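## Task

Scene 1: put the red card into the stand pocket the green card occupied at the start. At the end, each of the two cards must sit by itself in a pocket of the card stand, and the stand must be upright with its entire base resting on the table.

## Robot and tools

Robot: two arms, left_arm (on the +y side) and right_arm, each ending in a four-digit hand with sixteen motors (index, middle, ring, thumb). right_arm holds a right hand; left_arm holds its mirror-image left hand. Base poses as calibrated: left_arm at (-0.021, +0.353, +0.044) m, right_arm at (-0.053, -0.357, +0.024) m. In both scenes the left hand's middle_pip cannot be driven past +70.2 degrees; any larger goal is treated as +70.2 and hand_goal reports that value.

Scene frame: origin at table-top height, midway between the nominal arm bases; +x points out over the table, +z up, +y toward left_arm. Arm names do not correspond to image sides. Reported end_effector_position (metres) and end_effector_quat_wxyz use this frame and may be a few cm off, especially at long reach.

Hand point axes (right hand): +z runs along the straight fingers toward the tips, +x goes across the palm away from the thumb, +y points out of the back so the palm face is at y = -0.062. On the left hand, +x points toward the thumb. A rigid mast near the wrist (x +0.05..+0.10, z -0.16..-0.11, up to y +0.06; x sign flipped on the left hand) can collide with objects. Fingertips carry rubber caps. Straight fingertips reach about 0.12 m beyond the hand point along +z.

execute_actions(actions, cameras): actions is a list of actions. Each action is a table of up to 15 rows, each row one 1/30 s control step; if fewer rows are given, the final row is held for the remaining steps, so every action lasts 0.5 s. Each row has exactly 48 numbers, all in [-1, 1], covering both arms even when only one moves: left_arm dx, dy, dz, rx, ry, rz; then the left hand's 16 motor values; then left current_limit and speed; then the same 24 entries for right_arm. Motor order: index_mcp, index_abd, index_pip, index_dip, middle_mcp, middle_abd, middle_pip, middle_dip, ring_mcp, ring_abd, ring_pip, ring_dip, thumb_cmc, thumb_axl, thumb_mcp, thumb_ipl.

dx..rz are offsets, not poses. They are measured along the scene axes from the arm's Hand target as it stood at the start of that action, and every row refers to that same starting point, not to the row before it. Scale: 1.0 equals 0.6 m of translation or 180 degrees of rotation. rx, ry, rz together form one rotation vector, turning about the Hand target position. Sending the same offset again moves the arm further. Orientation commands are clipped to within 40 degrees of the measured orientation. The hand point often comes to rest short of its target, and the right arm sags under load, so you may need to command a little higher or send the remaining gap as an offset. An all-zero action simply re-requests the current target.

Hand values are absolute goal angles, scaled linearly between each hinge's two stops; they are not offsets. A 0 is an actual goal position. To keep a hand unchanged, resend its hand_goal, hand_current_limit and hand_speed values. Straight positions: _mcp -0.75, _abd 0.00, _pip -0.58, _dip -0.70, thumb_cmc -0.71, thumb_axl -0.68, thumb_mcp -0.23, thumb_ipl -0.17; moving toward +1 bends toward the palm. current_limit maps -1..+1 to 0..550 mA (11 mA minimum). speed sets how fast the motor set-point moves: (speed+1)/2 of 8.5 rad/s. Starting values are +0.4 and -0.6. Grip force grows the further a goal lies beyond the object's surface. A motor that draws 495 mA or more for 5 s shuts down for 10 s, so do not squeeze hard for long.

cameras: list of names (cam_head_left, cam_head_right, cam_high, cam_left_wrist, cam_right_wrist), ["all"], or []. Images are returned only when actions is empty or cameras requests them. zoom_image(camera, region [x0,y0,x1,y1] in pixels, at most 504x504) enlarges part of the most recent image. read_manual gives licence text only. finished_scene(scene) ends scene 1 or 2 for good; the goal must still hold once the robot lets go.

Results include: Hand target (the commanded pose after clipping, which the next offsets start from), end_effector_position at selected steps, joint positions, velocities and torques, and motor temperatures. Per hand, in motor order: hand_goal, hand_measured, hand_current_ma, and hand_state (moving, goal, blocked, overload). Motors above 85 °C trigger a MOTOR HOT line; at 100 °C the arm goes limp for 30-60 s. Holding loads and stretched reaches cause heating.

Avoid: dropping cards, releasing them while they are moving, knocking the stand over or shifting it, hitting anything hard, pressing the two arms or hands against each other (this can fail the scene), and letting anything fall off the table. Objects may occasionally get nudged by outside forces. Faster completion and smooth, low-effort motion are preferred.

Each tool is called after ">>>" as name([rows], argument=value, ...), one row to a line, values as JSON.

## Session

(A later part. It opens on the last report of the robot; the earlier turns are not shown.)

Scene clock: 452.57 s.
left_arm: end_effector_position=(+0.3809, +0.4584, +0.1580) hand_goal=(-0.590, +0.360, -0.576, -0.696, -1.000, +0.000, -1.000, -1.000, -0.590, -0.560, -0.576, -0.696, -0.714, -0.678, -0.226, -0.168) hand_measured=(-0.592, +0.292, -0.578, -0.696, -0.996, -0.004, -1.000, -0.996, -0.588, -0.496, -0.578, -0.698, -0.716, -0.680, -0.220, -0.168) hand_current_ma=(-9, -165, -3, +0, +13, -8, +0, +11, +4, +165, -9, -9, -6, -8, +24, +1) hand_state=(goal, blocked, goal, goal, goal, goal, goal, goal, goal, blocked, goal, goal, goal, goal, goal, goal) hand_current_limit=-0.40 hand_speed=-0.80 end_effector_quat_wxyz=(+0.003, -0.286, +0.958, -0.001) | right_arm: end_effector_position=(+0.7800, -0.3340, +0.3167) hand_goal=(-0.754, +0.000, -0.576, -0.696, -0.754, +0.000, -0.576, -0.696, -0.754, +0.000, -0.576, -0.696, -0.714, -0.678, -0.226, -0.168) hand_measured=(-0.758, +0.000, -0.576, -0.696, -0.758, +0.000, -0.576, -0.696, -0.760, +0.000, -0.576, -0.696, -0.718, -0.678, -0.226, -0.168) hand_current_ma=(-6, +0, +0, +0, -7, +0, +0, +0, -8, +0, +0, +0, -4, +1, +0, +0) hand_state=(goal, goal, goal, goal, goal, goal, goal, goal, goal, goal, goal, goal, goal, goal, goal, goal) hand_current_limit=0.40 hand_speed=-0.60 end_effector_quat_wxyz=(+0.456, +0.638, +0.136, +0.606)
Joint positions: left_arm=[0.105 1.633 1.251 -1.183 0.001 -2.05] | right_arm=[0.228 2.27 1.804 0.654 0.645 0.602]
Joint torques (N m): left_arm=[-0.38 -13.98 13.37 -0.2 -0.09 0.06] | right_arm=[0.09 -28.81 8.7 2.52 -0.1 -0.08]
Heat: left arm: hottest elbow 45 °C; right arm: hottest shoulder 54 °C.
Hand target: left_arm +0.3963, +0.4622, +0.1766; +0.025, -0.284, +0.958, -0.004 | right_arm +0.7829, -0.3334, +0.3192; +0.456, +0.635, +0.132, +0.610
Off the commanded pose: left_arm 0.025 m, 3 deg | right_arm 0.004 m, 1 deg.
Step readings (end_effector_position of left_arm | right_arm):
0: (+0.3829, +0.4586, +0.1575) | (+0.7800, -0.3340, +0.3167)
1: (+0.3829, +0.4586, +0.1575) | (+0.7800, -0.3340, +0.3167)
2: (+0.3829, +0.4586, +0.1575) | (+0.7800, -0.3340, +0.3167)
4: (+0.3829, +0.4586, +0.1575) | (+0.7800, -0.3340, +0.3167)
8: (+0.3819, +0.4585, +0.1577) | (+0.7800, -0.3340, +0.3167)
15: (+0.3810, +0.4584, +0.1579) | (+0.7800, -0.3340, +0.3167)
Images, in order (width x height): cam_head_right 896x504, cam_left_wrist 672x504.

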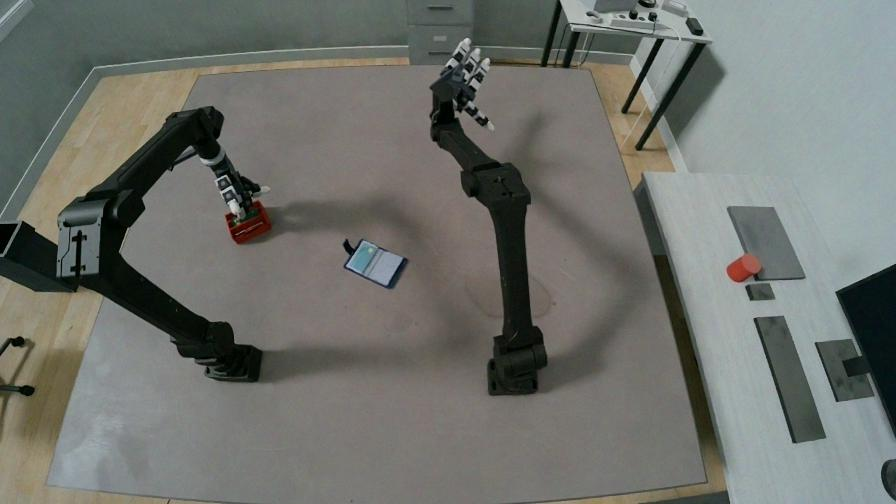

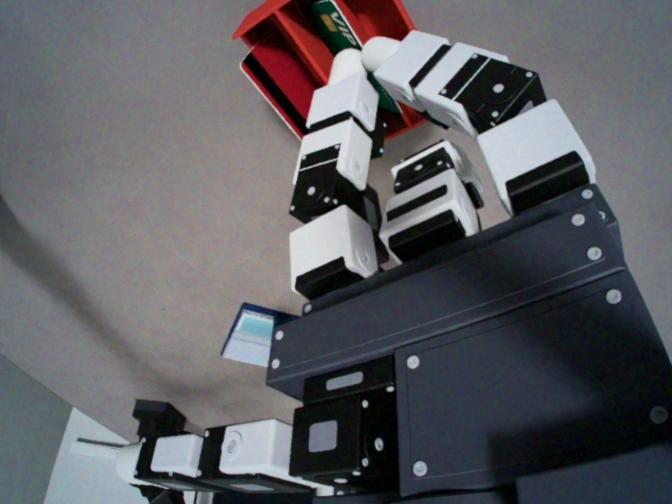

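>>> execute_actions([
  [[0.0,0,0.03,0,0,0,-0.589,0.38,-0.576,-0.696,-1,0,-1,-1,-0.589,-0.56,-0.576,-0.696,-0.714,-0.678,-0.226,-0.168,-0.4,-0.8,0,0,0,0,0,0,-0.754,0,-0.576,-0.696,-0.754,0,-0.576,-0.696,-0.754,0,-0.576,-0.696,-0.714,-0.678,-0.226,-0.168,0.4,-0.6]],
], cameras=["cam_left_wrist","cam_head_right"])

>>> zoom_image(camera="cam_left_wrist", region=[290, 0, 430, 140])

Scene clock: 455.90 s.
left_arm: end_effector_position=(+0.3791, +0.4582, +0.1718) hand_goal=(-0.590, +0.380, -0.576, -0.696, -1.000, +0.000, -1.000, -1.000, -0.590, -0.560, -0.576, -0.696, -0.714, -0.678, -0.226, -0.168) hand_measured=(-0.592, +0.292, -0.578, -0.696, -0.996, -0.004, -1.000, -0.996, -0.588, -0.496, -0.578, -0.698, -0.716, -0.680, -0.220, -0.168) hand_current_ma=(-9, -165, -3, +0, +13, -8, +0, +11, +4, +165, -9, -9, -6, -8, +24, +1) hand_state=(goal, blocked, goal, goal, goal, goal, goal, goal, goal, blocked, goal, goal, goal, goal, goal, goal) hand_current_limit=-0.40 hand_speed=-0.80 end_effector_quat_wxyz=(-0.002, -0.286, +0.958, +0.000) | right_arm: end_effector_position=(+0.7800, -0.3340, +0.3167) hand_goal=(-0.754, +0.000, -0.576, -0.696, -0.754, +0.000, -0.576, -0.696, -0.754, +0.000, -0.576, -0.696, -0.714, -0.678, -0.226, -0.168) hand_measured=(-0.758, +0.000, -0.576, -0.696, -0.758, +0.000, -0.576, -0.696, -0.760, +0.000, -0.576, -0.696, -0.718, -0.678, -0.226, -0.168) hand_current_ma=(-6, +0, +0, +0, -7, +0, +0, +0, -8, +0, +0, +0, -4, +1, +0, +0) hand_state=(goal, goal, goal, goal, goal, goal, goal, goal, goal, goal, goal, goal, goal, goal, goal, goal) hand_current_limit=0.40 hand_speed=-0.60 end_effector_quat_wxyz=(+0.456, +0.638, +0.136, +0.606)
Joint positions: left_arm=[0.105 1.623 1.276 -1.228 0.001 -2.05] | right_arm=[0.228 2.27 1.804 0.654 0.645 0.602]
Joint torques (N m): left_arm=[-0.56 -14.51 14 -0.24 -0.09 0.04] | right_arm=[0.15 -28.75 8.69 2.48 -0.11 -0.08]
Heat: left arm: hottest elbow 45 °C; right arm: hottest shoulder 54 °C.
Hand target: left_arm +0.3964, +0.4622, +0.1947; +0.025, -0.284, +0.958, -0.004 | right_arm +0.7829, -0.3334, +0.3192; +0.456, +0.635, +0.132, +0.610
Off the commanded pose: left_arm 0.029 m, 3 deg | right_arm 0.004 m, 1 deg.
Step readings (end_effector_position of left_arm | right_arm):
0: (+0.3809, +0.4584, +0.1580) | (+0.7800, -0.3340, +0.3167)
1: (+0.3808, +0.4584, +0.1580) | (+0.7800, -0.3340, +0.3167)
2: (+0.3802, +0.4583, +0.1584) | (+0.7800, -0.3340, +0.3167)
4: (+0.3778, +0.4581, +0.1602) | (+0.7800, -0.3340, +0.3167)
8: (+0.3772, +0.4580, +0.1651) | (+0.7800, -0.3340, +0.3167)
15: (+0.3792, +0.4582, +0.1714) | (+0.7800, -0.3340, +0.3167)
Images, in order (width x height): cam_head_right 896x504, cam_left_wrist 672x504.

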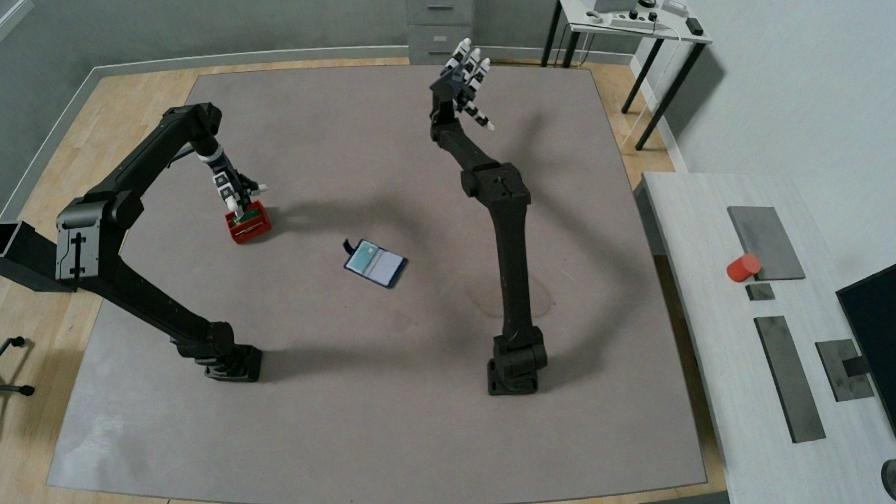

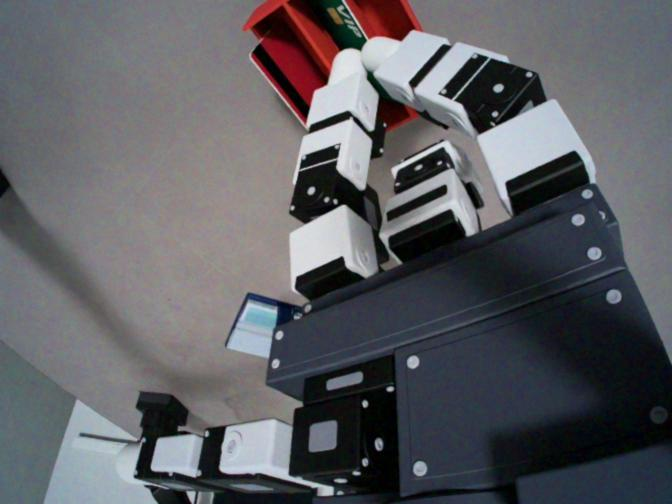

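Scaled by 3.600 from the camera's 672x504 image, which has a finer 960x720 frame.

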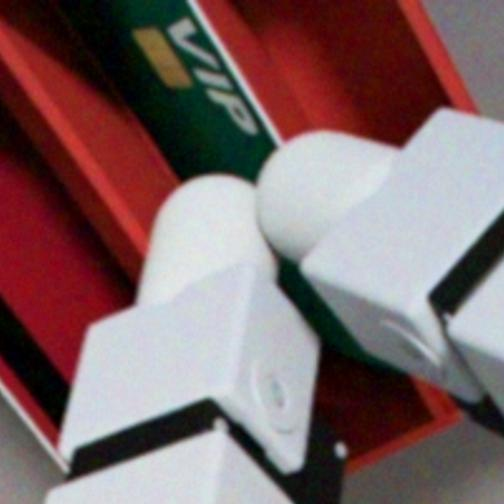

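>>> execute_actions([
  [[-0.019,0,-0.045,-0.0017,0.016,0,-0.589,0.20,-0.576,-0.696,-1,0,-1,-1,-0.589,-0.45,-0.576,-0.696,-0.714,-0.678,-0.226,-0.168,0.0,-0.4,0,0,0,0,0,0,-0.754,0,-0.576,-0.696,-0.754,0,-0.576,-0.696,-0.754,0,-0.576,-0.696,-0.714,-0.678,-0.226,-0.168,0.4,-0.6]],
], cameras=["cam_left_wrist"])

>>> zoom_image(camera="cam_left_wrist", region=[290, 0, 430, 140])

Scene clock: 479.90 s.
left_arm: end_effector_position=(+0.3790, +0.4584, +0.1718) hand_goal=(-0.590, +0.200, -0.576, -0.696, -1.000, +0.000, -1.000, -1.000, -0.590, -0.450, -0.576, -0.696, -0.714, -0.678, -0.226, -0.168) hand_measured=(-0.592, +0.202, -0.578, -0.696, -0.996, -0.004, -1.000, -0.996, -0.588, -0.450, -0.578, -0.698, -0.716, -0.680, -0.220, -0.168) hand_current_ma=(-9, +4, -3, +0, +13, -8, +0, +11, +4, +1, -9, -9, -6, -8, +24, +1) hand_state=(goal, goal, goal, goal, goal, goal, goal, goal, goal, goal, goal, goal, goal, goal, goal, goal) hand_current_limit=0.00 hand_speed=-0.40 end_effector_quat_wxyz=(-0.003, -0.286, +0.958, +0.000) | right_arm: end_effector_position=(+0.7800, -0.3340, +0.3167) hand_goal=(-0.754, +0.000, -0.576, -0.696, -0.754, +0.000, -0.576, -0.696, -0.754, +0.000, -0.576, -0.696, -0.714, -0.678, -0.226, -0.168) hand_measured=(-0.758, +0.000, -0.576, -0.696, -0.758, +0.000, -0.576, -0.696, -0.760, +0.000, -0.576, -0.696, -0.718, -0.678, -0.226, -0.168) hand_current_ma=(-6, +0, +0, +0, -7, +0, +0, +0, -8, +0, +0, +0, -4, +1, +0, +0) hand_state=(goal, goal, goal, goal, goal, goal, goal, goal, goal, goal, goal, goal, goal, goal, goal, goal) hand_current_limit=0.40 hand_speed=-0.60 end_effector_quat_wxyz=(+0.456, +0.638, +0.136, +0.606)
Joint positions: left_arm=[0.105 1.623 1.276 -1.229 0.001 -2.05] | right_arm=[0.228 2.27 1.804 0.654 0.645 0.602]
Joint torques (N m): left_arm=[-0.5 -12.22 10.13 0.91 -0.05 0.09] | right_arm=[0.03 -28.75 8.69 2.5 -0.11 -0.08]
Motor temperatures (°C): left_arm=[25 38 48 24 21 23] | right_arm=[25 55 42 28 23 24]
Heat: left arm: hottest elbow 48 °C; right arm: hottest shoulder 55 °C.
Hand target: left_arm +0.3849, +0.4622, +0.1677; +0.000, -0.284, +0.959, +0.000 | right_arm +0.7829, -0.3334, +0.3192; +0.456, +0.635, +0.132, +0.610
Off the commanded pose: left_arm 0.008 m, 0 deg | right_arm 0.004 m, 1 deg.
Step readings (end_effector_position of left_arm | right_arm):
0: (+0.3790, +0.4582, +0.1718) | (+0.7800, -0.3340, +0.3167)
1: (+0.3790, +0.4582, +0.1718) | (+0.7800, -0.3340, +0.3167)
2: (+0.3790, +0.4582, +0.1718) | (+0.7800, -0.3340, +0.3167)
4: (+0.3790, +0.4582, +0.1718) | (+0.7800, -0.3340, +0.3167)
8: (+0.3790, +0.4582, +0.1718) | (+0.7800, -0.3340, +0.3167)
15: (+0.3790, +0.4583, +0.1718) | (+0.7800, -0.3340, +0.3167)
Images, in order (width x height): cam_left_wrist 672x504.

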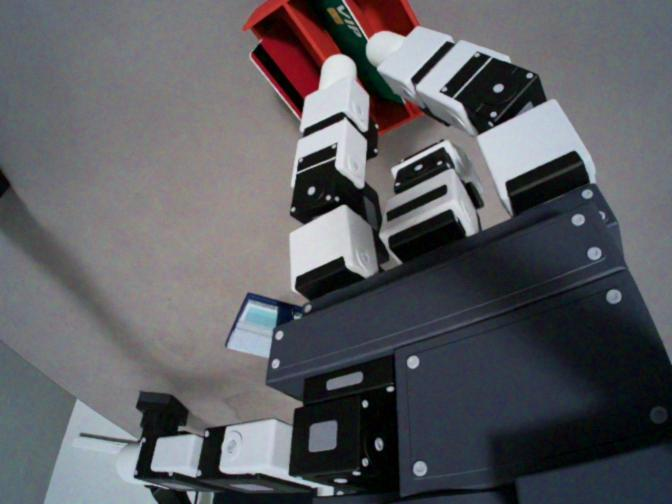

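Scaled by 3.600 from the camera's 672x504 image, which has a finer 960x720 frame.

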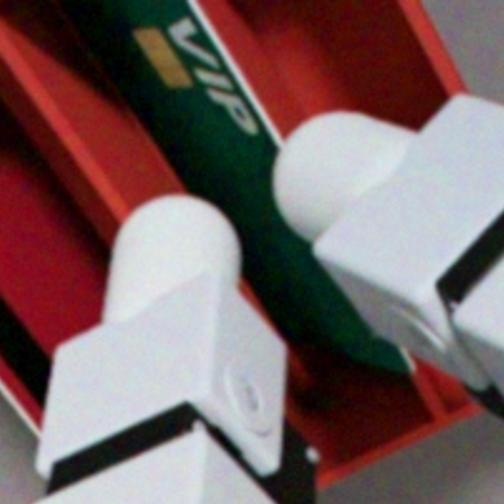

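>>> execute_actions([
  [[0.0,0,-0.046,0,0,0,-0.589,0.20,-0.576,-0.696,-1,0,-1,-1,-0.589,-0.45,-0.576,-0.696,-0.714,-0.678,-0.226,-0.168,0.0,-0.4,0,0,0,0,0,0,-0.754,0,-0.576,-0.696,-0.754,0,-0.576,-0.696,-0.754,0,-0.576,-0.696,-0.714,-0.678,-0.226,-0.168,0.4,-0.6]],
], cameras=["cam_left_wrist"])

>>> zoom_image(camera="cam_left_wrist", region=[290, 0, 430, 140])

Scene clock: 483.70 s.
left_arm: end_effector_position=(+0.3860, +0.4591, +0.1543) hand_goal=(-0.590, +0.200, -0.576, -0.696, -1.000, +0.000, -1.000, -1.000, -0.590, -0.450, -0.576, -0.696, -0.714, -0.678, -0.226, -0.168) hand_measured=(-0.592, +0.202, -0.578, -0.696, -0.996, -0.004, -1.000, -0.996, -0.588, -0.450, -0.578, -0.698, -0.716, -0.680, -0.220, -0.168) hand_current_ma=(-9, +4, -3, +0, +13, -8, +0, +11, +4, +1, -8, -9, -6, -8, +24, +1) hand_state=(goal, goal, goal, goal, goal, goal, goal, goal, goal, goal, goal, goal, goal, goal, goal, goal) hand_current_limit=0.00 hand_speed=-0.40 end_effector_quat_wxyz=(+0.012, -0.286, +0.958, -0.003) | right_arm: end_effector_position=(+0.7800, -0.3340, +0.3167) hand_goal=(-0.754, +0.000, -0.576, -0.696, -0.754, +0.000, -0.576, -0.696, -0.754, +0.000, -0.576, -0.696, -0.714, -0.678, -0.226, -0.168) hand_measured=(-0.758, +0.000, -0.576, -0.696, -0.758, +0.000, -0.576, -0.696, -0.760, +0.000, -0.576, -0.696, -0.718, -0.678, -0.226, -0.168) hand_current_ma=(-6, +0, +0, +0, -7, +0, +0, +0, -8, +0, +0, +0, -4, +1, +0, +0) hand_state=(goal, goal, goal, goal, goal, goal, goal, goal, goal, goal, goal, goal, goal, goal, goal, goal) hand_current_limit=0.40 hand_speed=-0.60 end_effector_quat_wxyz=(+0.456, +0.638, +0.136, +0.606)
Joint positions: left_arm=[0.105 1.637 1.249 -1.158 0.001 -2.05] | right_arm=[0.228 2.27 1.804 0.654 0.645 0.602]
Joint torques (N m): left_arm=[-0.56 -11.34 8.76 0.87 -0.07 0.08] | right_arm=[0.09 -28.81 8.68 2.54 -0.11 -0.08]
Motor temperatures (°C): left_arm=[25 38 48 24 21 23] | right_arm=[24 55 42 28 23 24]
Heat: left arm: hottest elbow 48 °C; right arm: hottest shoulder 55 °C.
Hand target: left_arm +0.3851, +0.4622, +0.1401; +0.001, -0.284, +0.959, +0.000 | right_arm +0.7829, -0.3334, +0.3192; +0.456, +0.635, +0.132, +0.610
Off the commanded pose: left_arm 0.015 m, 1 deg | right_arm 0.004 m, 1 deg.
Step readings (end_effector_position of left_arm | right_arm):
0: (+0.3790, +0.4584, +0.1718) | (+0.7800, -0.3340, +0.3167)
1: (+0.3792, +0.4584, +0.1717) | (+0.7800, -0.3340, +0.3167)
2: (+0.3803, +0.4585, +0.1713) | (+0.7800, -0.3340, +0.3167)
4: (+0.3845, +0.4589, +0.1687) | (+0.7800, -0.3340, +0.3167)
8: (+0.3862, +0.4591, +0.1618) | (+0.7800, -0.3340, +0.3167)
15: (+0.3855, +0.4590, +0.1545) | (+0.7800, -0.3340, +0.3167)
Images, in order (width x height): cam_left_wrist 672x504.

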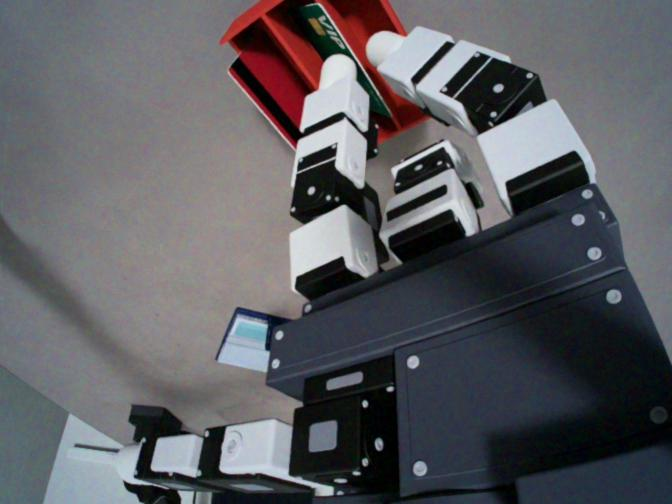

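Scaled by 3.600 from the camera's 672x504 image, which has a finer 960x720 frame.

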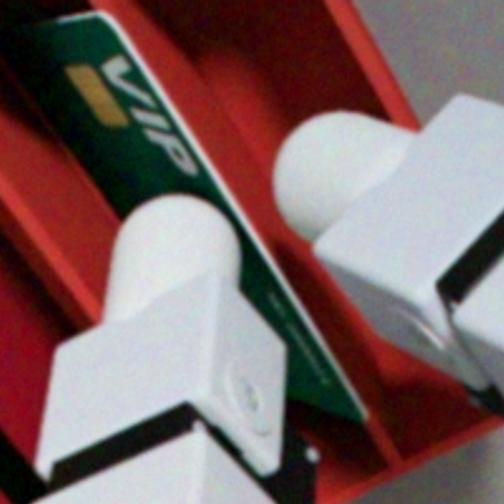

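>>> execute_actions([
  [[0.0,0,0,0,0,0,-0.589,0.32,-0.576,-0.696,-1,0,-1,-1,-0.589,-0.48,-0.576,-0.696,-0.714,-0.678,-0.226,-0.168,-0.5,-0.8,0,0,0,0,0,0,-0.754,0,-0.576,-0.696,-0.754,0,-0.576,-0.696,-0.754,0,-0.576,-0.696,-0.714,-0.678,-0.226,-0.168,0.4,-0.6]],
  [[0.0,0,0,0,0,0,-0.589,0.32,-0.576,-0.696,-1,0,-1,-1,-0.589,-0.62,-0.576,-0.696,-0.714,-0.678,-0.226,-0.168,-0.5,-0.8,0,0,0,0,0,0,-0.754,0,-0.576,-0.696,-0.754,0,-0.576,-0.696,-0.754,0,-0.576,-0.696,-0.714,-0.678,-0.226,-0.168,0.4,-0.6]],
], cameras=["cam_left_wrist"])

>>> zoom_image(camera="cam_left_wrist", region=[290, 0, 430, 140])

Scene clock: 493.03 s.
left_arm: end_effector_position=(+0.3860, +0.4591, +0.1543) hand_goal=(-0.590, +0.320, -0.576, -0.696, -1.000, +0.000, -1.000, -1.000, -0.590, -0.620, -0.576, -0.696, -0.714, -0.678, -0.226, -0.168) hand_measured=(-0.592, +0.302, -0.578, -0.696, -0.996, -0.004, -1.000, -0.996, -0.588, -0.478, -0.578, -0.698, -0.716, -0.680, -0.220, -0.168) hand_current_ma=(-9, -59, -3, +0, +13, -8, +0, +11, +4, +137, -8, -9, -6, -8, +24, +1) hand_state=(goal, goal, goal, goal, goal, goal, goal, goal, goal, blocked, goal, goal, goal, goal, goal, goal) hand_current_limit=-0.50 hand_speed=-0.80 end_effector_quat_wxyz=(+0.012, -0.286, +0.958, -0.003) | right_arm: end_effector_position=(+0.7800, -0.3340, +0.3167) hand_goal=(-0.754, +0.000, -0.576, -0.696, -0.754, +0.000, -0.576, -0.696, -0.754, +0.000, -0.576, -0.696, -0.714, -0.678, -0.226, -0.168) hand_measured=(-0.758, +0.000, -0.576, -0.696, -0.758, +0.000, -0.576, -0.696, -0.760, +0.000, -0.576, -0.696, -0.718, -0.678, -0.226, -0.168) hand_current_ma=(-6, +0, +0, +0, -7, +0, +0, +0, -8, +0, +0, +0, -4, +1, +0, +0) hand_state=(goal, goal, goal, goal, goal, goal, goal, goal, goal, goal, goal, goal, goal, goal, goal, goal) hand_current_limit=0.40 hand_speed=-0.60 end_effector_quat_wxyz=(+0.456, +0.638, +0.136, +0.606)
Joint positions: left_arm=[0.105 1.637 1.249 -1.158 0.001 -2.05] | right_arm=[0.228 2.27 1.804 0.654 0.645 0.602]
Joint torques (N m): left_arm=[-0.44 -11.52 8.77 1.01 -0.07 0.08] | right_arm=[0.15 -28.81 8.69 2.5 -0.11 -0.08]
Motor temperatures (°C): left_arm=[25 38 48 24 21 23] | right_arm=[24 55 42 28 23 24]
Heat: left arm: hottest elbow 48 °C; right arm: hottest shoulder 55 °C.
Hand target: left_arm +0.3850, +0.4622, +0.1401; +0.000, -0.284, +0.959, +0.000 | right_arm +0.7829, -0.3334, +0.3192; +0.456, +0.635, +0.132, +0.610
Off the commanded pose: left_arm 0.015 m, 1 deg | right_arm 0.004 m, 1 deg.
Step readings (end_effector_position of left_arm | right_arm):
0: (+0.3860, +0.4591, +0.1543) | (+0.7800, -0.3340, +0.3167)
1: (+0.3860, +0.4591, +0.1543) | (+0.7800, -0.3340, +0.3167)
2: (+0.3860, +0.4591, +0.1543) | (+0.7800, -0.3340, +0.3167)
4: (+0.3860, +0.4591, +0.1543) | (+0.7800, -0.3340, +0.3167)
8: (+0.3860, +0.4591, +0.1543) | (+0.7800, -0.3340, +0.3167)
15: (+0.3860, +0.4591, +0.1543) | (+0.7800, -0.3340, +0.3167)
16: (+0.3860, +0.4591, +0.1543) | (+0.7800, -0.3340, +0.3167)
17: (+0.3860, +0.4591, +0.1543) | (+0.7800, -0.3340, +0.3167)
19: (+0.3860, +0.4591, +0.1543) | (+0.7800, -0.3340, +0.3167)
23: (+0.3860, +0.4591, +0.1543) | (+0.7800, -0.3340, +0.3167)
30: (+0.3860, +0.4591, +0.1543) | (+0.7800, -0.3340, +0.3167)
Images, in order (width x height): cam_left_wrist 672x504.

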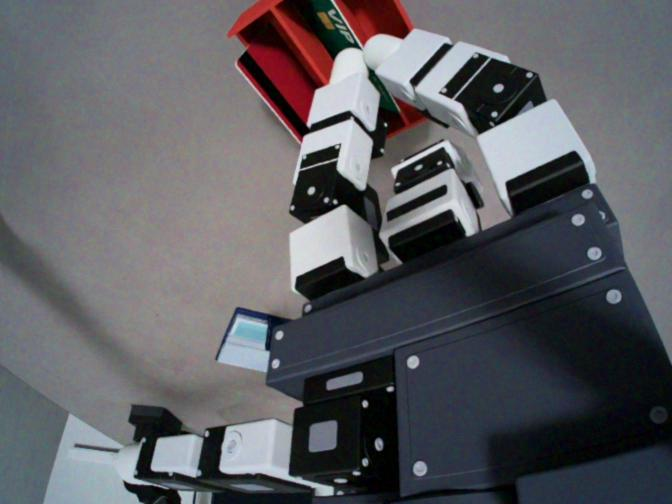

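Scaled by 3.600 from the camera's 672x504 image, which has a finer 960x720 frame.

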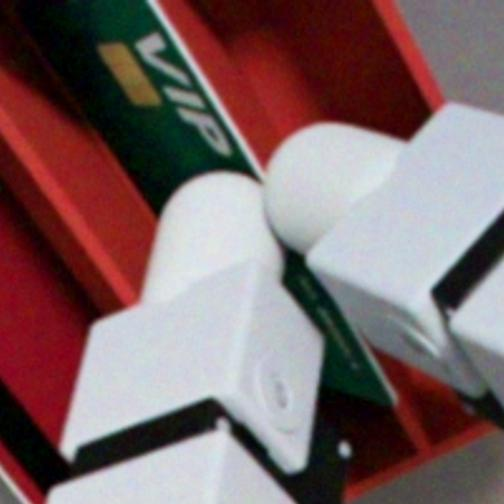

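>>> execute_actions([
  [[0.0,0,0,0,0,0,-0.589,0.17,-0.576,-0.696,-1,0,-1,-1,-0.589,-0.43,-0.576,-0.696,-0.714,-0.678,-0.226,-0.168,0,-0.5,0,0,0,0,0,0,-0.754,0,-0.576,-0.696,-0.754,0,-0.576,-0.696,-0.754,0,-0.576,-0.696,-0.714,-0.678,-0.226,-0.168,0.4,-0.6]],
  [[0.014,0.01,-0.009,0,0,0,-0.589,0.17,-0.576,-0.696,-1,0,-1,-1,-0.589,-0.43,-0.576,-0.696,-0.714,-0.678,-0.226,-0.168,0,-0.5,0,0,0,0,0,0,-0.754,0,-0.576,-0.696,-0.754,0,-0.576,-0.696,-0.754,0,-0.576,-0.696,-0.714,-0.678,-0.226,-0.168,0.4,-0.6]],
], cameras=["cam_left_wrist"])

>>> zoom_image(camera="cam_left_wrist", region=[290, 0, 430, 140])

Scene clock: 505.27 s.
left_arm: end_effector_position=(+0.3873, +0.4637, +0.1440) hand_goal=(-0.590, +0.170, -0.576, -0.696, -1.000, +0.000, -1.000, -1.000, -0.590, -0.430, -0.576, -0.696, -0.714, -0.678, -0.226, -0.168) hand_measured=(-0.592, +0.174, -0.578, -0.696, -0.996, -0.004, -1.000, -0.996, -0.588, -0.430, -0.578, -0.698, -0.716, -0.680, -0.220, -0.168) hand_current_ma=(-7, +13, -3, +0, +14, -8, +0, +11, +3, -1, -8, -9, -6, -8, +24, +1) hand_state=(goal, goal, goal, goal, goal, goal, goal, goal, goal, goal, goal, goal, goal, goal, goal, goal) hand_current_limit=0.00 hand_speed=-0.50 end_effector_quat_wxyz=(+0.005, -0.286, +0.958, -0.001) | right_arm: end_effector_position=(+0.7800, -0.3340, +0.3167) hand_goal=(-0.754, +0.000, -0.576, -0.696, -0.754, +0.000, -0.576, -0.696, -0.754, +0.000, -0.576, -0.696, -0.714, -0.678, -0.226, -0.168) hand_measured=(-0.758, +0.000, -0.576, -0.696, -0.758, +0.000, -0.576, -0.696, -0.760, +0.000, -0.576, -0.696, -0.718, -0.678, -0.226, -0.168) hand_current_ma=(-6, +0, +0, +0, -7, +0, +0, +0, -8, +0, +0, +0, -4, +1, +0, +0) hand_state=(goal, goal, goal, goal, goal, goal, goal, goal, goal, goal, goal, goal, goal, goal, goal, goal) hand_current_limit=0.40 hand_speed=-0.60 end_effector_quat_wxyz=(+0.456, +0.638, +0.136, +0.606)
Joint positions: left_arm=[0.114 1.662 1.249 -1.148 0.001 -2.04] | right_arm=[0.228 2.27 1.804 0.654 0.645 0.602]
Joint torques (N m): left_arm=[-0.56 -11.46 10.33 0.69 -0.07 0.1] | right_arm=[0.03 -28.75 8.69 2.48 -0.11 -0.07]
Motor temperatures (°C): left_arm=[25 38 47 24 21 23] | right_arm=[24 55 42 28 23 24]
Heat: left arm: hottest elbow 47 °C; right arm: hottest shoulder 55 °C.
Hand target: left_arm +0.3933, +0.4683, +0.1346; +0.000, -0.284, +0.959, +0.000 | right_arm +0.7829, -0.3334, +0.3192; +0.456, +0.635, +0.132, +0.610
Off the commanded pose: left_arm 0.012 m, 1 deg | right_arm 0.004 m, 1 deg.
Step readings (end_effector_position of left_arm | right_arm):
0: (+0.3860, +0.4591, +0.1543) | (+0.7800, -0.3340, +0.3167)
1: (+0.3860, +0.4591, +0.1543) | (+0.7800, -0.3340, +0.3167)
2: (+0.3860, +0.4591, +0.1543) | (+0.7800, -0.3340, +0.3167)
4: (+0.3860, +0.4591, +0.1543) | (+0.7800, -0.3340, +0.3167)
8: (+0.3863, +0.4591, +0.1542) | (+0.7800, -0.3340, +0.3167)
15: (+0.3863, +0.4591, +0.1542) | (+0.7800, -0.3340, +0.3167)
16: (+0.3863, +0.4591, +0.1542) | (+0.7800, -0.3340, +0.3167)
17: (+0.3862, +0.4595, +0.1539) | (+0.7800, -0.3340, +0.3167)
19: (+0.3866, +0.4604, +0.1527) | (+0.7800, -0.3340, +0.3167)
23: (+0.3874, +0.4623, +0.1477) | (+0.7800, -0.3340, +0.3167)
30: (+0.3873, +0.4637, +0.1440) | (+0.7800, -0.3340, +0.3167)
Images, in order (width x height): cam_left_wrist 672x504.

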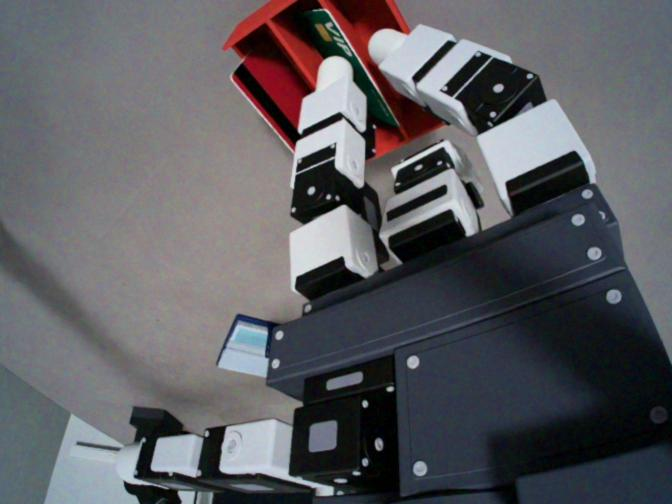

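Scaled by 3.600 from the camera's 672x504 image, which has a finer 960x720 frame.

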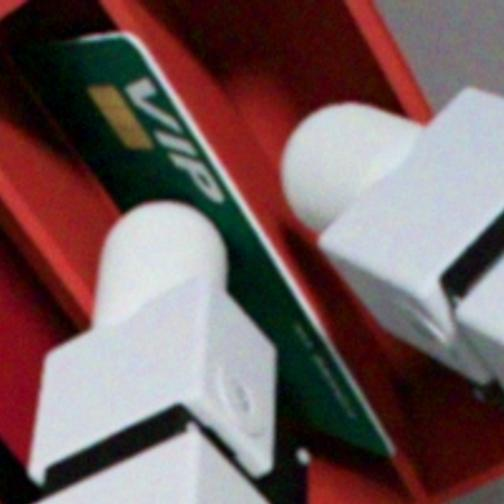

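>>> execute_actions([
  [[0,0,0,0,0,0,-0.589,0.17,-0.576,-0.696,-1,0,-1,-1,-0.452,-0.47,-0.781,-0.812,-0.714,-0.678,-0.226,-0.168,0,-0.6,0,0,0,0,0,0,-0.754,0,-0.576,-0.696,-0.754,0,-0.576,-0.696,-0.754,0,-0.576,-0.696,-0.714,-0.678,-0.226,-0.168,0.4,-0.6]],
  [[0,0,0,0,0,0,-0.589,0.17,-0.576,-0.696,-1,0,-1,-1,-0.452,-0.55,-0.781,-0.812,-0.714,-0.678,-0.226,-0.168,-0.5,-0.8,0,0,0,0,0,0,-0.754,0,-0.576,-0.696,-0.754,0,-0.576,-0.696,-0.754,0,-0.576,-0.696,-0.714,-0.678,-0.226,-0.168,0.4,-0.6]],
  [[0,0,0,0,0,0,-0.589,0.27,-0.576,-0.696,-1,0,-1,-1,-0.452,-0.55,-0.781,-0.812,-0.714,-0.678,-0.226,-0.168,-0.6,-0.8,0,0,0,0,0,0,-0.754,0,-0.576,-0.696,-0.754,0,-0.576,-0.696,-0.754,0,-0.576,-0.696,-0.714,-0.678,-0.226,-0.168,0.4,-0.6]],
], cameras=["cam_left_wrist"])

>>> zoom_image(camera="cam_left_wrist", region=[290, 0, 430, 140])

Scene clock: 517.87 s.
left_arm: end_effector_position=(+0.3873, +0.4638, +0.1440) hand_goal=(-0.590, +0.270, -0.576, -0.696, -1.000, +0.000, -1.000, -1.000, -0.452, -0.550, -0.782, -0.812, -0.714, -0.678, -0.226, -0.168) hand_measured=(-0.592, +0.178, -0.578, -0.696, -0.996, -0.004, -1.000, -0.996, -0.456, -0.540, -0.780, -0.810, -0.716, -0.680, -0.220, -0.168) hand_current_ma=(-7, -110, -3, +0, +14, -8, +0, +11, -16, +34, +4, +6, -6, -8, +24, +1) hand_state=(goal, blocked, goal, goal, goal, goal, goal, goal, goal, goal, goal, goal, goal, goal, goal, goal) hand_current_limit=-0.60 hand_speed=-0.80 end_effector_quat_wxyz=(+0.005, -0.286, +0.958, -0.001) | right_arm: end_effector_position=(+0.7800, -0.3340, +0.3167) hand_goal=(-0.754, +0.000, -0.576, -0.696, -0.754, +0.000, -0.576, -0.696, -0.754, +0.000, -0.576, -0.696, -0.714, -0.678, -0.226, -0.168) hand_measured=(-0.758, +0.000, -0.576, -0.696, -0.758, +0.000, -0.576, -0.696, -0.760, +0.000, -0.576, -0.696, -0.718, -0.678, -0.226, -0.168) hand_current_ma=(-6, +0, +0, +0, -7, +0, +0, +0, -8, +0, +0, +0, -4, +1, +0, +0) hand_state=(goal, goal, goal, goal, goal, goal, goal, goal, goal, goal, goal, goal, goal, goal, goal, goal) hand_current_limit=0.40 hand_speed=-0.60 end_effector_quat_wxyz=(+0.456, +0.638, +0.136, +0.606)
Joint positions: left_arm=[0.114 1.662 1.249 -1.148 0.001 -2.04] | right_arm=[0.228 2.27 1.804 0.654 0.645 0.602]
Joint torques (N m): left_arm=[-0.32 -11.46 10.35 0.8 -0.09 0.06] | right_arm=[0.15 -28.86 8.66 2.5 -0.11 -0.08]
Motor temperatures (°C): left_arm=[25 37 48 24 21 23] | right_arm=[24 56 43 28 23 24]
Heat: left arm: hottest elbow 48 °C; right arm: hottest shoulder 56 °C.
Hand target: left_arm +0.3934, +0.4683, +0.1346; +0.000, -0.284, +0.959, +0.000 | right_arm +0.7829, -0.3334, +0.3192; +0.456, +0.635, +0.132, +0.610
Off the commanded pose: left_arm 0.012 m, 1 deg | right_arm 0.004 m, 1 deg.
Step readings (end_effector_position of left_arm | right_arm):
0: (+0.3873, +0.4637, +0.1440) | (+0.7800, -0.3340, +0.3167)
1: (+0.3873, +0.4637, +0.1440) | (+0.7800, -0.3340, +0.3167)
2: (+0.3873, +0.4638, +0.1440) | (+0.7800, -0.3340, +0.3167)
4: (+0.3873, +0.4638, +0.1440) | (+0.7800, -0.3340, +0.3167)
8: (+0.3873, +0.4638, +0.1440) | (+0.7800, -0.3340, +0.3167)
15: (+0.3873, +0.4638, +0.1440) | (+0.7800, -0.3340, +0.3167)
16: (+0.3873, +0.4638, +0.1440) | (+0.7800, -0.3340, +0.3167)
17: (+0.3873, +0.4638, +0.1440) | (+0.7800, -0.3340, +0.3167)
19: (+0.3873, +0.4638, +0.1440) | (+0.7800, -0.3340, +0.3167)
23: (+0.3873, +0.4638, +0.1440) | (+0.7800, -0.3340, +0.3167)
30: (+0.3873, +0.4638, +0.1440) | (+0.7800, -0.3340, +0.3167)
31: (+0.3873, +0.4638, +0.1440) | (+0.7800, -0.3340, +0.3167)
32: (+0.3873, +0.4638, +0.1440) | (+0.7800, -0.3340, +0.3167)
34: (+0.3873, +0.4638, +0.1440) | (+0.7800, -0.3340, +0.3167)
38: (+0.3873, +0.4638, +0.1440) | (+0.7800, -0.3340, +0.3167)
45: (+0.3873, +0.4638, +0.1440) | (+0.7800, -0.3340, +0.3167)
Images, in order (width x height): cam_left_wrist 672x504.

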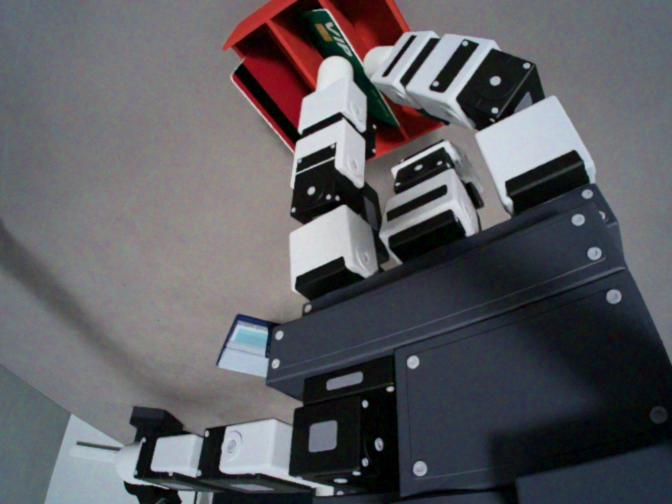

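Scaled by 3.600 from the camera's 672x504 image, which has a finer 960x720 frame.

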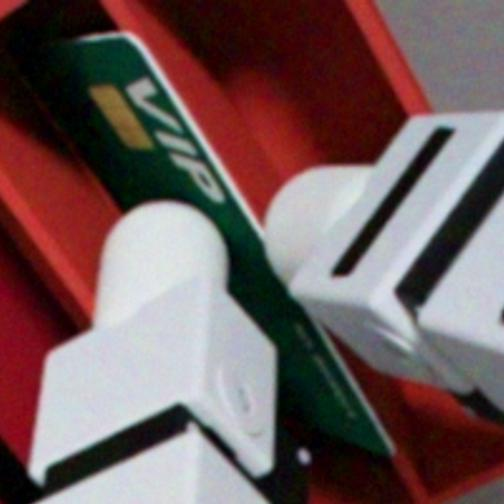

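>>> execute_actions([
  [[0,0,0,0,0,0,-0.589,0.30,-0.576,-0.696,-1,0,-1,-1,-0.452,-0.58,-0.781,-0.812,-0.714,-0.678,-0.226,-0.168,-0.35,-0.8,0,0,0,0,0,0,-0.754,0,-0.576,-0.696,-0.754,0,-0.576,-0.696,-0.754,0,-0.576,-0.696,-0.714,-0.678,-0.226,-0.168,0.4,-0.6]],
  [[0.014,0,0.04,0.0014,-0.013,0,-0.589,0.30,-0.576,-0.696,-1,0,-1,-1,-0.452,-0.58,-0.781,-0.812,-0.714,-0.678,-0.226,-0.168,-0.35,-0.8,0,0,0,0,0,0,-0.754,0,-0.576,-0.696,-0.754,0,-0.576,-0.696,-0.754,0,-0.576,-0.696,-0.714,-0.678,-0.226,-0.168,0.4,-0.6]],
  [[0,0,0.025,0,0,0,-0.589,0.30,-0.576,-0.696,-1,0,-1,-1,-0.452,-0.58,-0.781,-0.812,-0.714,-0.678,-0.226,-0.168,-0.35,-0.8,0,0,0,0,0,0,-0.754,0,-0.576,-0.696,-0.754,0,-0.576,-0.696,-0.754,0,-0.576,-0.696,-0.714,-0.678,-0.226,-0.168,0.4,-0.6]],
], cameras=["cam_left_wrist"])

>>> zoom_image(camera="cam_left_wrist", region=[290, 0, 430, 140])

Scene clock: 525.97 s.
left_arm: end_effector_position=(+0.3827, +0.4632, +0.1507) hand_goal=(-0.590, +0.300, -0.576, -0.696, -1.000, +0.000, -1.000, -1.000, -0.452, -0.580, -0.782, -0.812, -0.714, -0.678, -0.226, -0.168) hand_measured=(-0.592, +0.228, -0.578, -0.696, -0.996, -0.004, -1.000, -0.996, -0.456, -0.558, -0.784, -0.812, -0.716, -0.680, -0.220, -0.168) hand_current_ma=(-5, -179, -3, +0, +14, -8, +0, +11, -12, +74, -3, +1, -6, -8, +24, +1) hand_state=(goal, blocked, goal, goal, goal, goal, goal, goal, goal, blocked, goal, goal, goal, goal, goal, goal) hand_current_limit=-0.35 hand_speed=-0.80 end_effector_quat_wxyz=(-0.009, -0.286, +0.958, +0.001) | right_arm: end_effector_position=(+0.7800, -0.3340, +0.3167) hand_goal=(-0.754, +0.000, -0.576, -0.696, -0.754, +0.000, -0.576, -0.696, -0.754, +0.000, -0.576, -0.696, -0.714, -0.678, -0.226, -0.168) hand_measured=(-0.758, +0.000, -0.576, -0.696, -0.758, +0.000, -0.576, -0.696, -0.760, +0.000, -0.576, -0.696, -0.718, -0.678, -0.226, -0.168) hand_current_ma=(-6, +0, +0, +0, -7, +0, +0, +0, -8, +0, +0, +0, -4, +1, +0, +0) hand_state=(goal, goal, goal, goal, goal, goal, goal, goal, goal, goal, goal, goal, goal, goal, goal, goal) hand_current_limit=0.40 hand_speed=-0.60 end_effector_quat_wxyz=(+0.456, +0.638, +0.136, +0.606)
Joint positions: left_arm=[0.114 1.662 1.263 -1.19 0.001 -2.04] | right_arm=[0.228 2.27 1.804 0.654 0.645 0.602]
Joint torques (N m): left_arm=[-0.5 -14.68 13.81 -0.12 -0.09 0.06] | right_arm=[0.03 -28.75 8.68 2.5 -0.1 -0.08]
Motor temperatures (°C): left_arm=[25 37 48 24 21 23] | right_arm=[24 56 43 28 23 24]
Heat: left arm: hottest elbow 48 °C; right arm: hottest shoulder 56 °C.
Hand target: left_arm +0.4017, +0.4683, +0.1735; +0.020, -0.284, +0.959, -0.004 | right_arm +0.7829, -0.3334, +0.3192; +0.456, +0.635, +0.132, +0.610
Off the commanded pose: left_arm 0.030 m, 3 deg | right_arm 0.004 m, 1 deg.
Step readings (end_effector_position of left_arm | right_arm):
0: (+0.3873, +0.4638, +0.1440) | (+0.7800, -0.3340, +0.3167)
1: (+0.3873, +0.4638, +0.1440) | (+0.7800, -0.3340, +0.3167)
2: (+0.3873, +0.4638, +0.1440) | (+0.7800, -0.3340, +0.3167)
4: (+0.3873, +0.4638, +0.1440) | (+0.7800, -0.3340, +0.3167)
8: (+0.3873, +0.4638, +0.1440) | (+0.7800, -0.3340, +0.3167)
15: (+0.3873, +0.4638, +0.1440) | (+0.7800, -0.3340, +0.3167)
16: (+0.3873, +0.4638, +0.1440) | (+0.7800, -0.3340, +0.3167)
17: (+0.3873, +0.4638, +0.1440) | (+0.7800, -0.3340, +0.3167)
19: (+0.3873, +0.4638, +0.1440) | (+0.7800, -0.3340, +0.3167)
23: (+0.3873, +0.4638, +0.1440) | (+0.7800, -0.3340, +0.3167)
30: (+0.3872, +0.4637, +0.1440) | (+0.7800, -0.3340, +0.3167)
31: (+0.3871, +0.4637, +0.1440) | (+0.7800, -0.3340, +0.3167)
32: (+0.3868, +0.4637, +0.1445) | (+0.7800, -0.3340, +0.3167)
34: (+0.3852, +0.4635, +0.1462) | (+0.7800, -0.3340, +0.3167)
38: (+0.3836, +0.4633, +0.1493) | (+0.7800, -0.3340, +0.3167)
45: (+0.3829, +0.4633, +0.1506) | (+0.7800, -0.3340, +0.3167)
Images, in order (width x height): cam_left_wrist 672x504.

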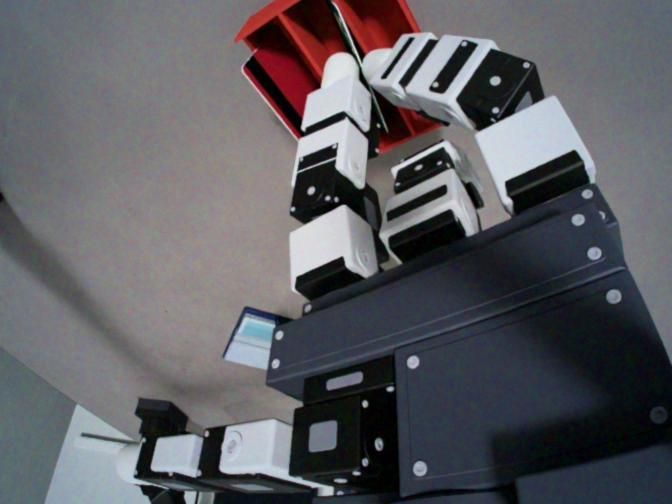

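Scaled by 3.600 from the camera's 672x504 image, which has a finer 960x720 frame.

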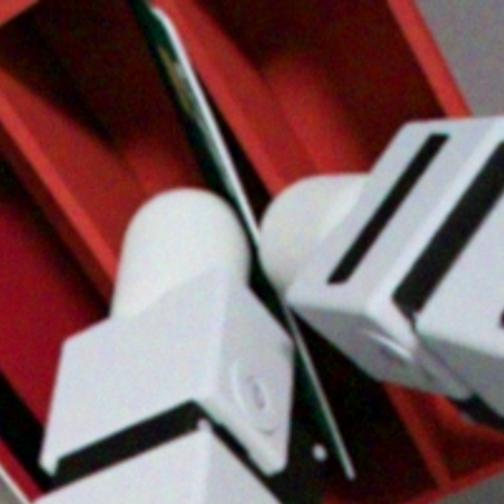

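>>> execute_actions([
  [[0,0,0,0,0,0,-0.589,0.32,-0.576,-0.696,-1,0,-1,-1,-0.452,-0.63,-0.781,-0.812,-0.714,-0.678,-0.226,-0.168,-0.35,-0.8,0,0,0,0,0,0,-0.754,0,-0.576,-0.696,-0.754,0,-0.576,-0.696,-0.754,0,-0.576,-0.696,-0.714,-0.678,-0.226,-0.168,0.4,-0.6]],
  [[0,0,0.03,0,0,0,-0.589,0.32,-0.576,-0.696,-1,0,-1,-1,-0.452,-0.63,-0.781,-0.812,-0.714,-0.678,-0.226,-0.168,-0.35,-0.8,0,0,0,0,0,0,-0.754,0,-0.576,-0.696,-0.754,0,-0.576,-0.696,-0.754,0,-0.576,-0.696,-0.714,-0.678,-0.226,-0.168,0.4,-0.6]],
], cameras=["cam_left_wrist"])

>>> zoom_image(camera="cam_left_wrist", region=[290, 0, 430, 140])

Scene clock: 531.70 s.
left_arm: end_effector_position=(+0.3839, +0.4634, +0.1690) hand_goal=(-0.590, +0.320, -0.576, -0.696, -1.000, +0.000, -1.000, -1.000, -0.452, -0.630, -0.782, -0.812, -0.714, -0.678, -0.226, -0.168) hand_measured=(-0.592, +0.242, -0.578, -0.696, -0.996, -0.004, -1.000, -0.996, -0.454, -0.594, -0.784, -0.812, -0.716, -0.680, -0.220, -0.168) hand_current_ma=(-4, -179, -3, +0, +14, -8, +0, +11, -9, +122, -3, +1, -6, -8, +24, +1) hand_state=(goal, blocked, goal, goal, goal, goal, goal, goal, goal, blocked, goal, goal, goal, goal, goal, goal) hand_current_limit=-0.35 hand_speed=-0.80 end_effector_quat_wxyz=(-0.008, -0.286, +0.958, +0.001) | right_arm: end_effector_position=(+0.7800, -0.3340, +0.3167) hand_goal=(-0.754, +0.000, -0.576, -0.696, -0.754, +0.000, -0.576, -0.696, -0.754, +0.000, -0.576, -0.696, -0.714, -0.678, -0.226, -0.168) hand_measured=(-0.758, +0.000, -0.576, -0.696, -0.758, +0.000, -0.576, -0.696, -0.760, +0.000, -0.576, -0.696, -0.718, -0.678, -0.226, -0.168) hand_current_ma=(-6, +0, +0, +0, -7, +0, +0, +0, -8, +0, +0, +0, -4, +1, +0, +0) hand_state=(goal, goal, goal, goal, goal, goal, goal, goal, goal, goal, goal, goal, goal, goal, goal, goal) hand_current_limit=0.40 hand_speed=-0.60 end_effector_quat_wxyz=(+0.456, +0.638, +0.136, +0.606)
Joint positions: left_arm=[0.114 1.646 1.295 -1.235 0.001 -2.04] | right_arm=[0.228 2.27 1.804 0.654 0.645 0.602]
Joint torques (N m): left_arm=[-0.26 -14.8 13.97 -0.18 -0.09 0.07] | right_arm=[0.03 -28.86 8.68 2.51 -0.11 -0.08]
Motor temperatures (°C): left_arm=[25 37 49 24 21 23] | right_arm=[24 56 43 28 23 24]
Heat: left arm: hottest elbow 49 °C; right arm: hottest shoulder 56 °C.
Hand target: left_arm +0.4017, +0.4683, +0.1916; +0.020, -0.284, +0.959, -0.004 | right_arm +0.7829, -0.3334, +0.3192; +0.456, +0.635, +0.132, +0.610
Off the commanded pose: left_arm 0.029 m, 3 deg | right_arm 0.004 m, 1 deg.
Step readings (end_effector_position of left_arm | right_arm):
0: (+0.3827, +0.4632, +0.1507) | (+0.7800, -0.3340, +0.3167)
1: (+0.3827, +0.4632, +0.1507) | (+0.7800, -0.3340, +0.3167)
2: (+0.3827, +0.4632, +0.1507) | (+0.7800, -0.3340, +0.3167)
4: (+0.3827, +0.4632, +0.1507) | (+0.7800, -0.3340, +0.3167)
8: (+0.3827, +0.4632, +0.1507) | (+0.7800, -0.3340, +0.3167)
15: (+0.3827, +0.4632, +0.1507) | (+0.7800, -0.3340, +0.3167)
16: (+0.3828, +0.4633, +0.1510) | (+0.7800, -0.3340, +0.3167)
17: (+0.3824, +0.4632, +0.1517) | (+0.7800, -0.3340, +0.3167)
19: (+0.3811, +0.4631, +0.1543) | (+0.7800, -0.3340, +0.3167)
23: (+0.3815, +0.4631, +0.1613) | (+0.7800, -0.3340, +0.3167)
30: (+0.3842, +0.4634, +0.1689) | (+0.7800, -0.3340, +0.3167)
Images, in order (width x height): cam_left_wrist 672x504.

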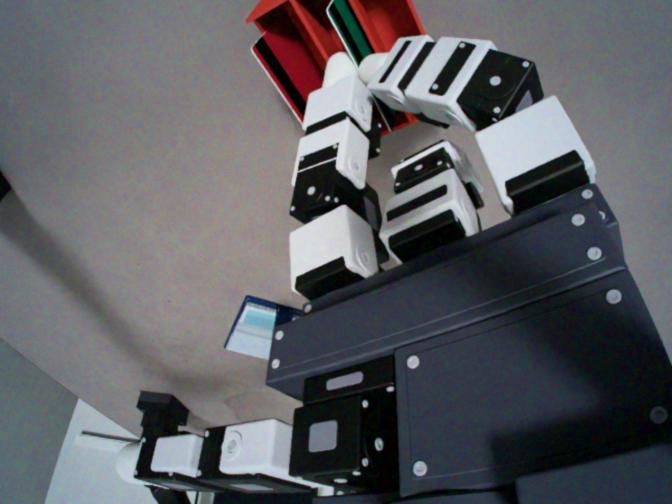

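Scaled by 3.600 from the camera's 672x504 image, which has a finer 960x720 frame.

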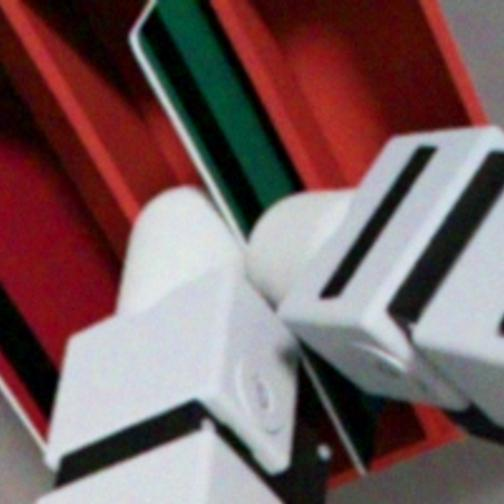

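>>> execute_actions([
  [[0,0,0.035,0,0,0,-0.589,0.32,-0.576,-0.696,-1,0,-1,-1,-0.452,-0.66,-0.781,-0.812,-0.714,-0.678,-0.226,-0.168,-0.3,-0.8,0,0,0,0,0,0,-0.754,0,-0.576,-0.696,-0.754,0,-0.576,-0.696,-0.754,0,-0.576,-0.696,-0.714,-0.678,-0.226,-0.168,0.4,-0.6]],
], cameras=["cam_left_wrist","cam_head_right"])

>>> zoom_image(camera="cam_left_wrist", region=[290, 0, 430, 140])

>>> zoom_image(camera="cam_head_right", region=[190, 150, 290, 250])

Scene clock: 537.37 s.
left_arm: end_effector_position=(+0.3850, +0.4635, +0.1899) hand_goal=(-0.590, +0.320, -0.576, -0.696, -1.000, +0.000, -1.000, -1.000, -0.452, -0.660, -0.782, -0.812, -0.714, -0.678, -0.226, -0.168) hand_measured=(-0.592, +0.244, -0.578, -0.696, -0.996, -0.002, -1.000, -0.996, -0.454, -0.602, -0.784, -0.812, -0.716, -0.680, -0.220, -0.168) hand_current_ma=(-4, -193, -3, +0, +14, -8, +0, +11, -9, +192, -3, +1, -6, -8, +24, +1) hand_state=(goal, blocked, goal, goal, goal, goal, goal, goal, goal, blocked, goal, goal, goal, goal, goal, goal) hand_current_limit=-0.30 hand_speed=-0.80 end_effector_quat_wxyz=(-0.007, -0.286, +0.958, +0.001) | right_arm: end_effector_position=(+0.7800, -0.3340, +0.3167) hand_goal=(-0.754, +0.000, -0.576, -0.696, -0.754, +0.000, -0.576, -0.696, -0.754, +0.000, -0.576, -0.696, -0.714, -0.678, -0.226, -0.168) hand_measured=(-0.758, +0.000, -0.576, -0.696, -0.758, +0.000, -0.576, -0.696, -0.760, +0.000, -0.576, -0.696, -0.718, -0.678, -0.226, -0.168) hand_current_ma=(-6, +0, +0, +0, -7, +0, +0, +0, -8, +0, +0, +0, -4, +1, +0, +0) hand_state=(goal, goal, goal, goal, goal, goal, goal, goal, goal, goal, goal, goal, goal, goal, goal, goal) hand_current_limit=0.40 hand_speed=-0.60 end_effector_quat_wxyz=(+0.456, +0.638, +0.136, +0.606)
Joint positions: left_arm=[0.114 1.63 1.333 -1.288 0.001 -2.04] | right_arm=[0.228 2.27 1.804 0.654 0.645 0.602]
Joint torques (N m): left_arm=[-0.44 -14.56 14.2 -0.18 -0.09 0.06] | right_arm=[0.03 -28.75 8.7 2.5 -0.1 -0.08]
Motor temperatures (°C): left_arm=[25 37 52 24 21 23] | right_arm=[24 56 43 28 23 24]
Heat: left arm: hottest elbow 52 °C; right arm: hottest shoulder 56 °C.
Hand target: left_arm +0.4017, +0.4683, +0.2126; +0.020, -0.284, +0.959, -0.004 | right_arm +0.7829, -0.3334, +0.3192; +0.456, +0.635, +0.132, +0.610
Off the commanded pose: left_arm 0.029 m, 3 deg | right_arm 0.004 m, 1 deg.
Step readings (end_effector_position of left_arm | right_arm):
0: (+0.3839, +0.4634, +0.1690) | (+0.7800, -0.3340, +0.3167)
1: (+0.3839, +0.4634, +0.1691) | (+0.7800, -0.3340, +0.3167)
2: (+0.3834, +0.4633, +0.1698) | (+0.7800, -0.3340, +0.3167)
4: (+0.3818, +0.4631, +0.1730) | (+0.7800, -0.3340, +0.3167)
8: (+0.3829, +0.4633, +0.1812) | (+0.7800, -0.3340, +0.3167)
15: (+0.3854, +0.4635, +0.1898) | (+0.7800, -0.3340, +0.3167)
Images, in order (width x height): cam_head_right 896x504, cam_left_wrist 672x504.

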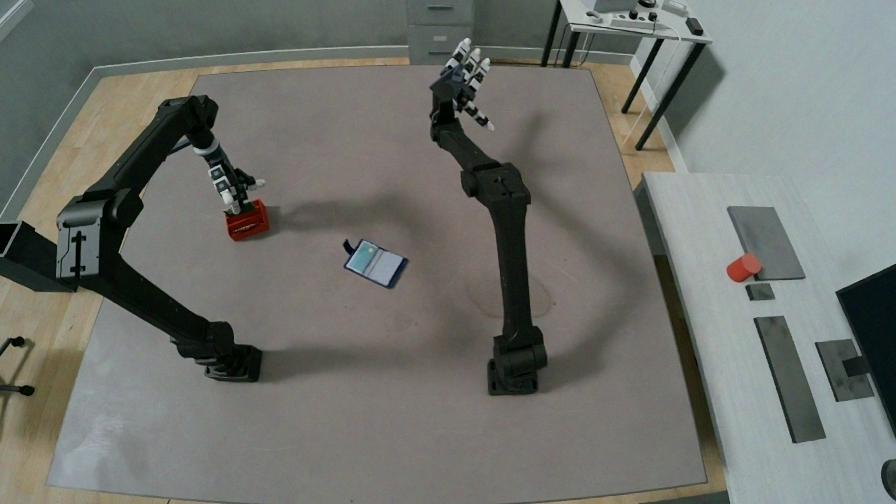

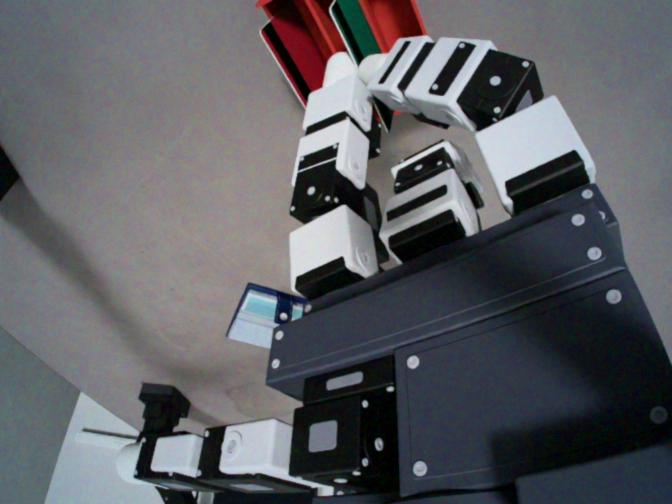

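Scaled by 3.600 from the camera's 672x504 image, which has a finer 960x720 frame.

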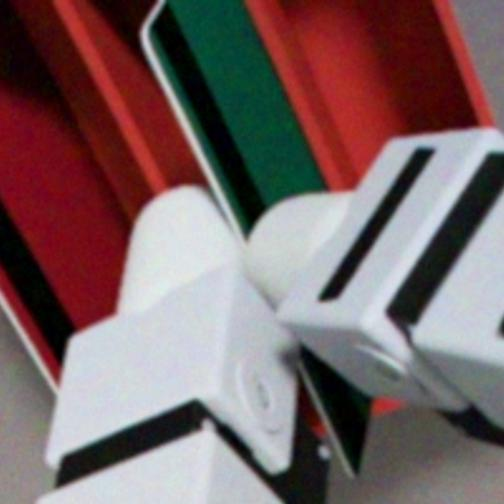

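Scaled by 5.040 from the camera's 896x504 image, which has a finer 1280x720 frame.

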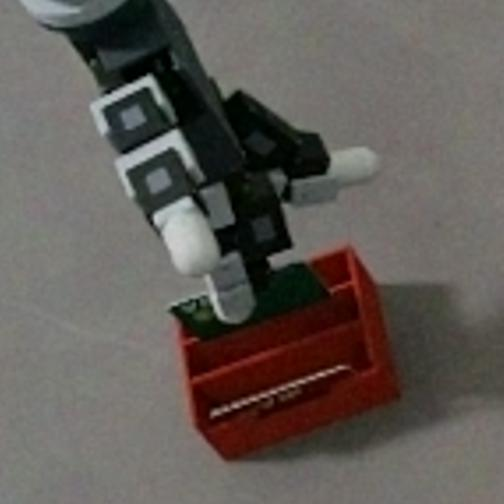

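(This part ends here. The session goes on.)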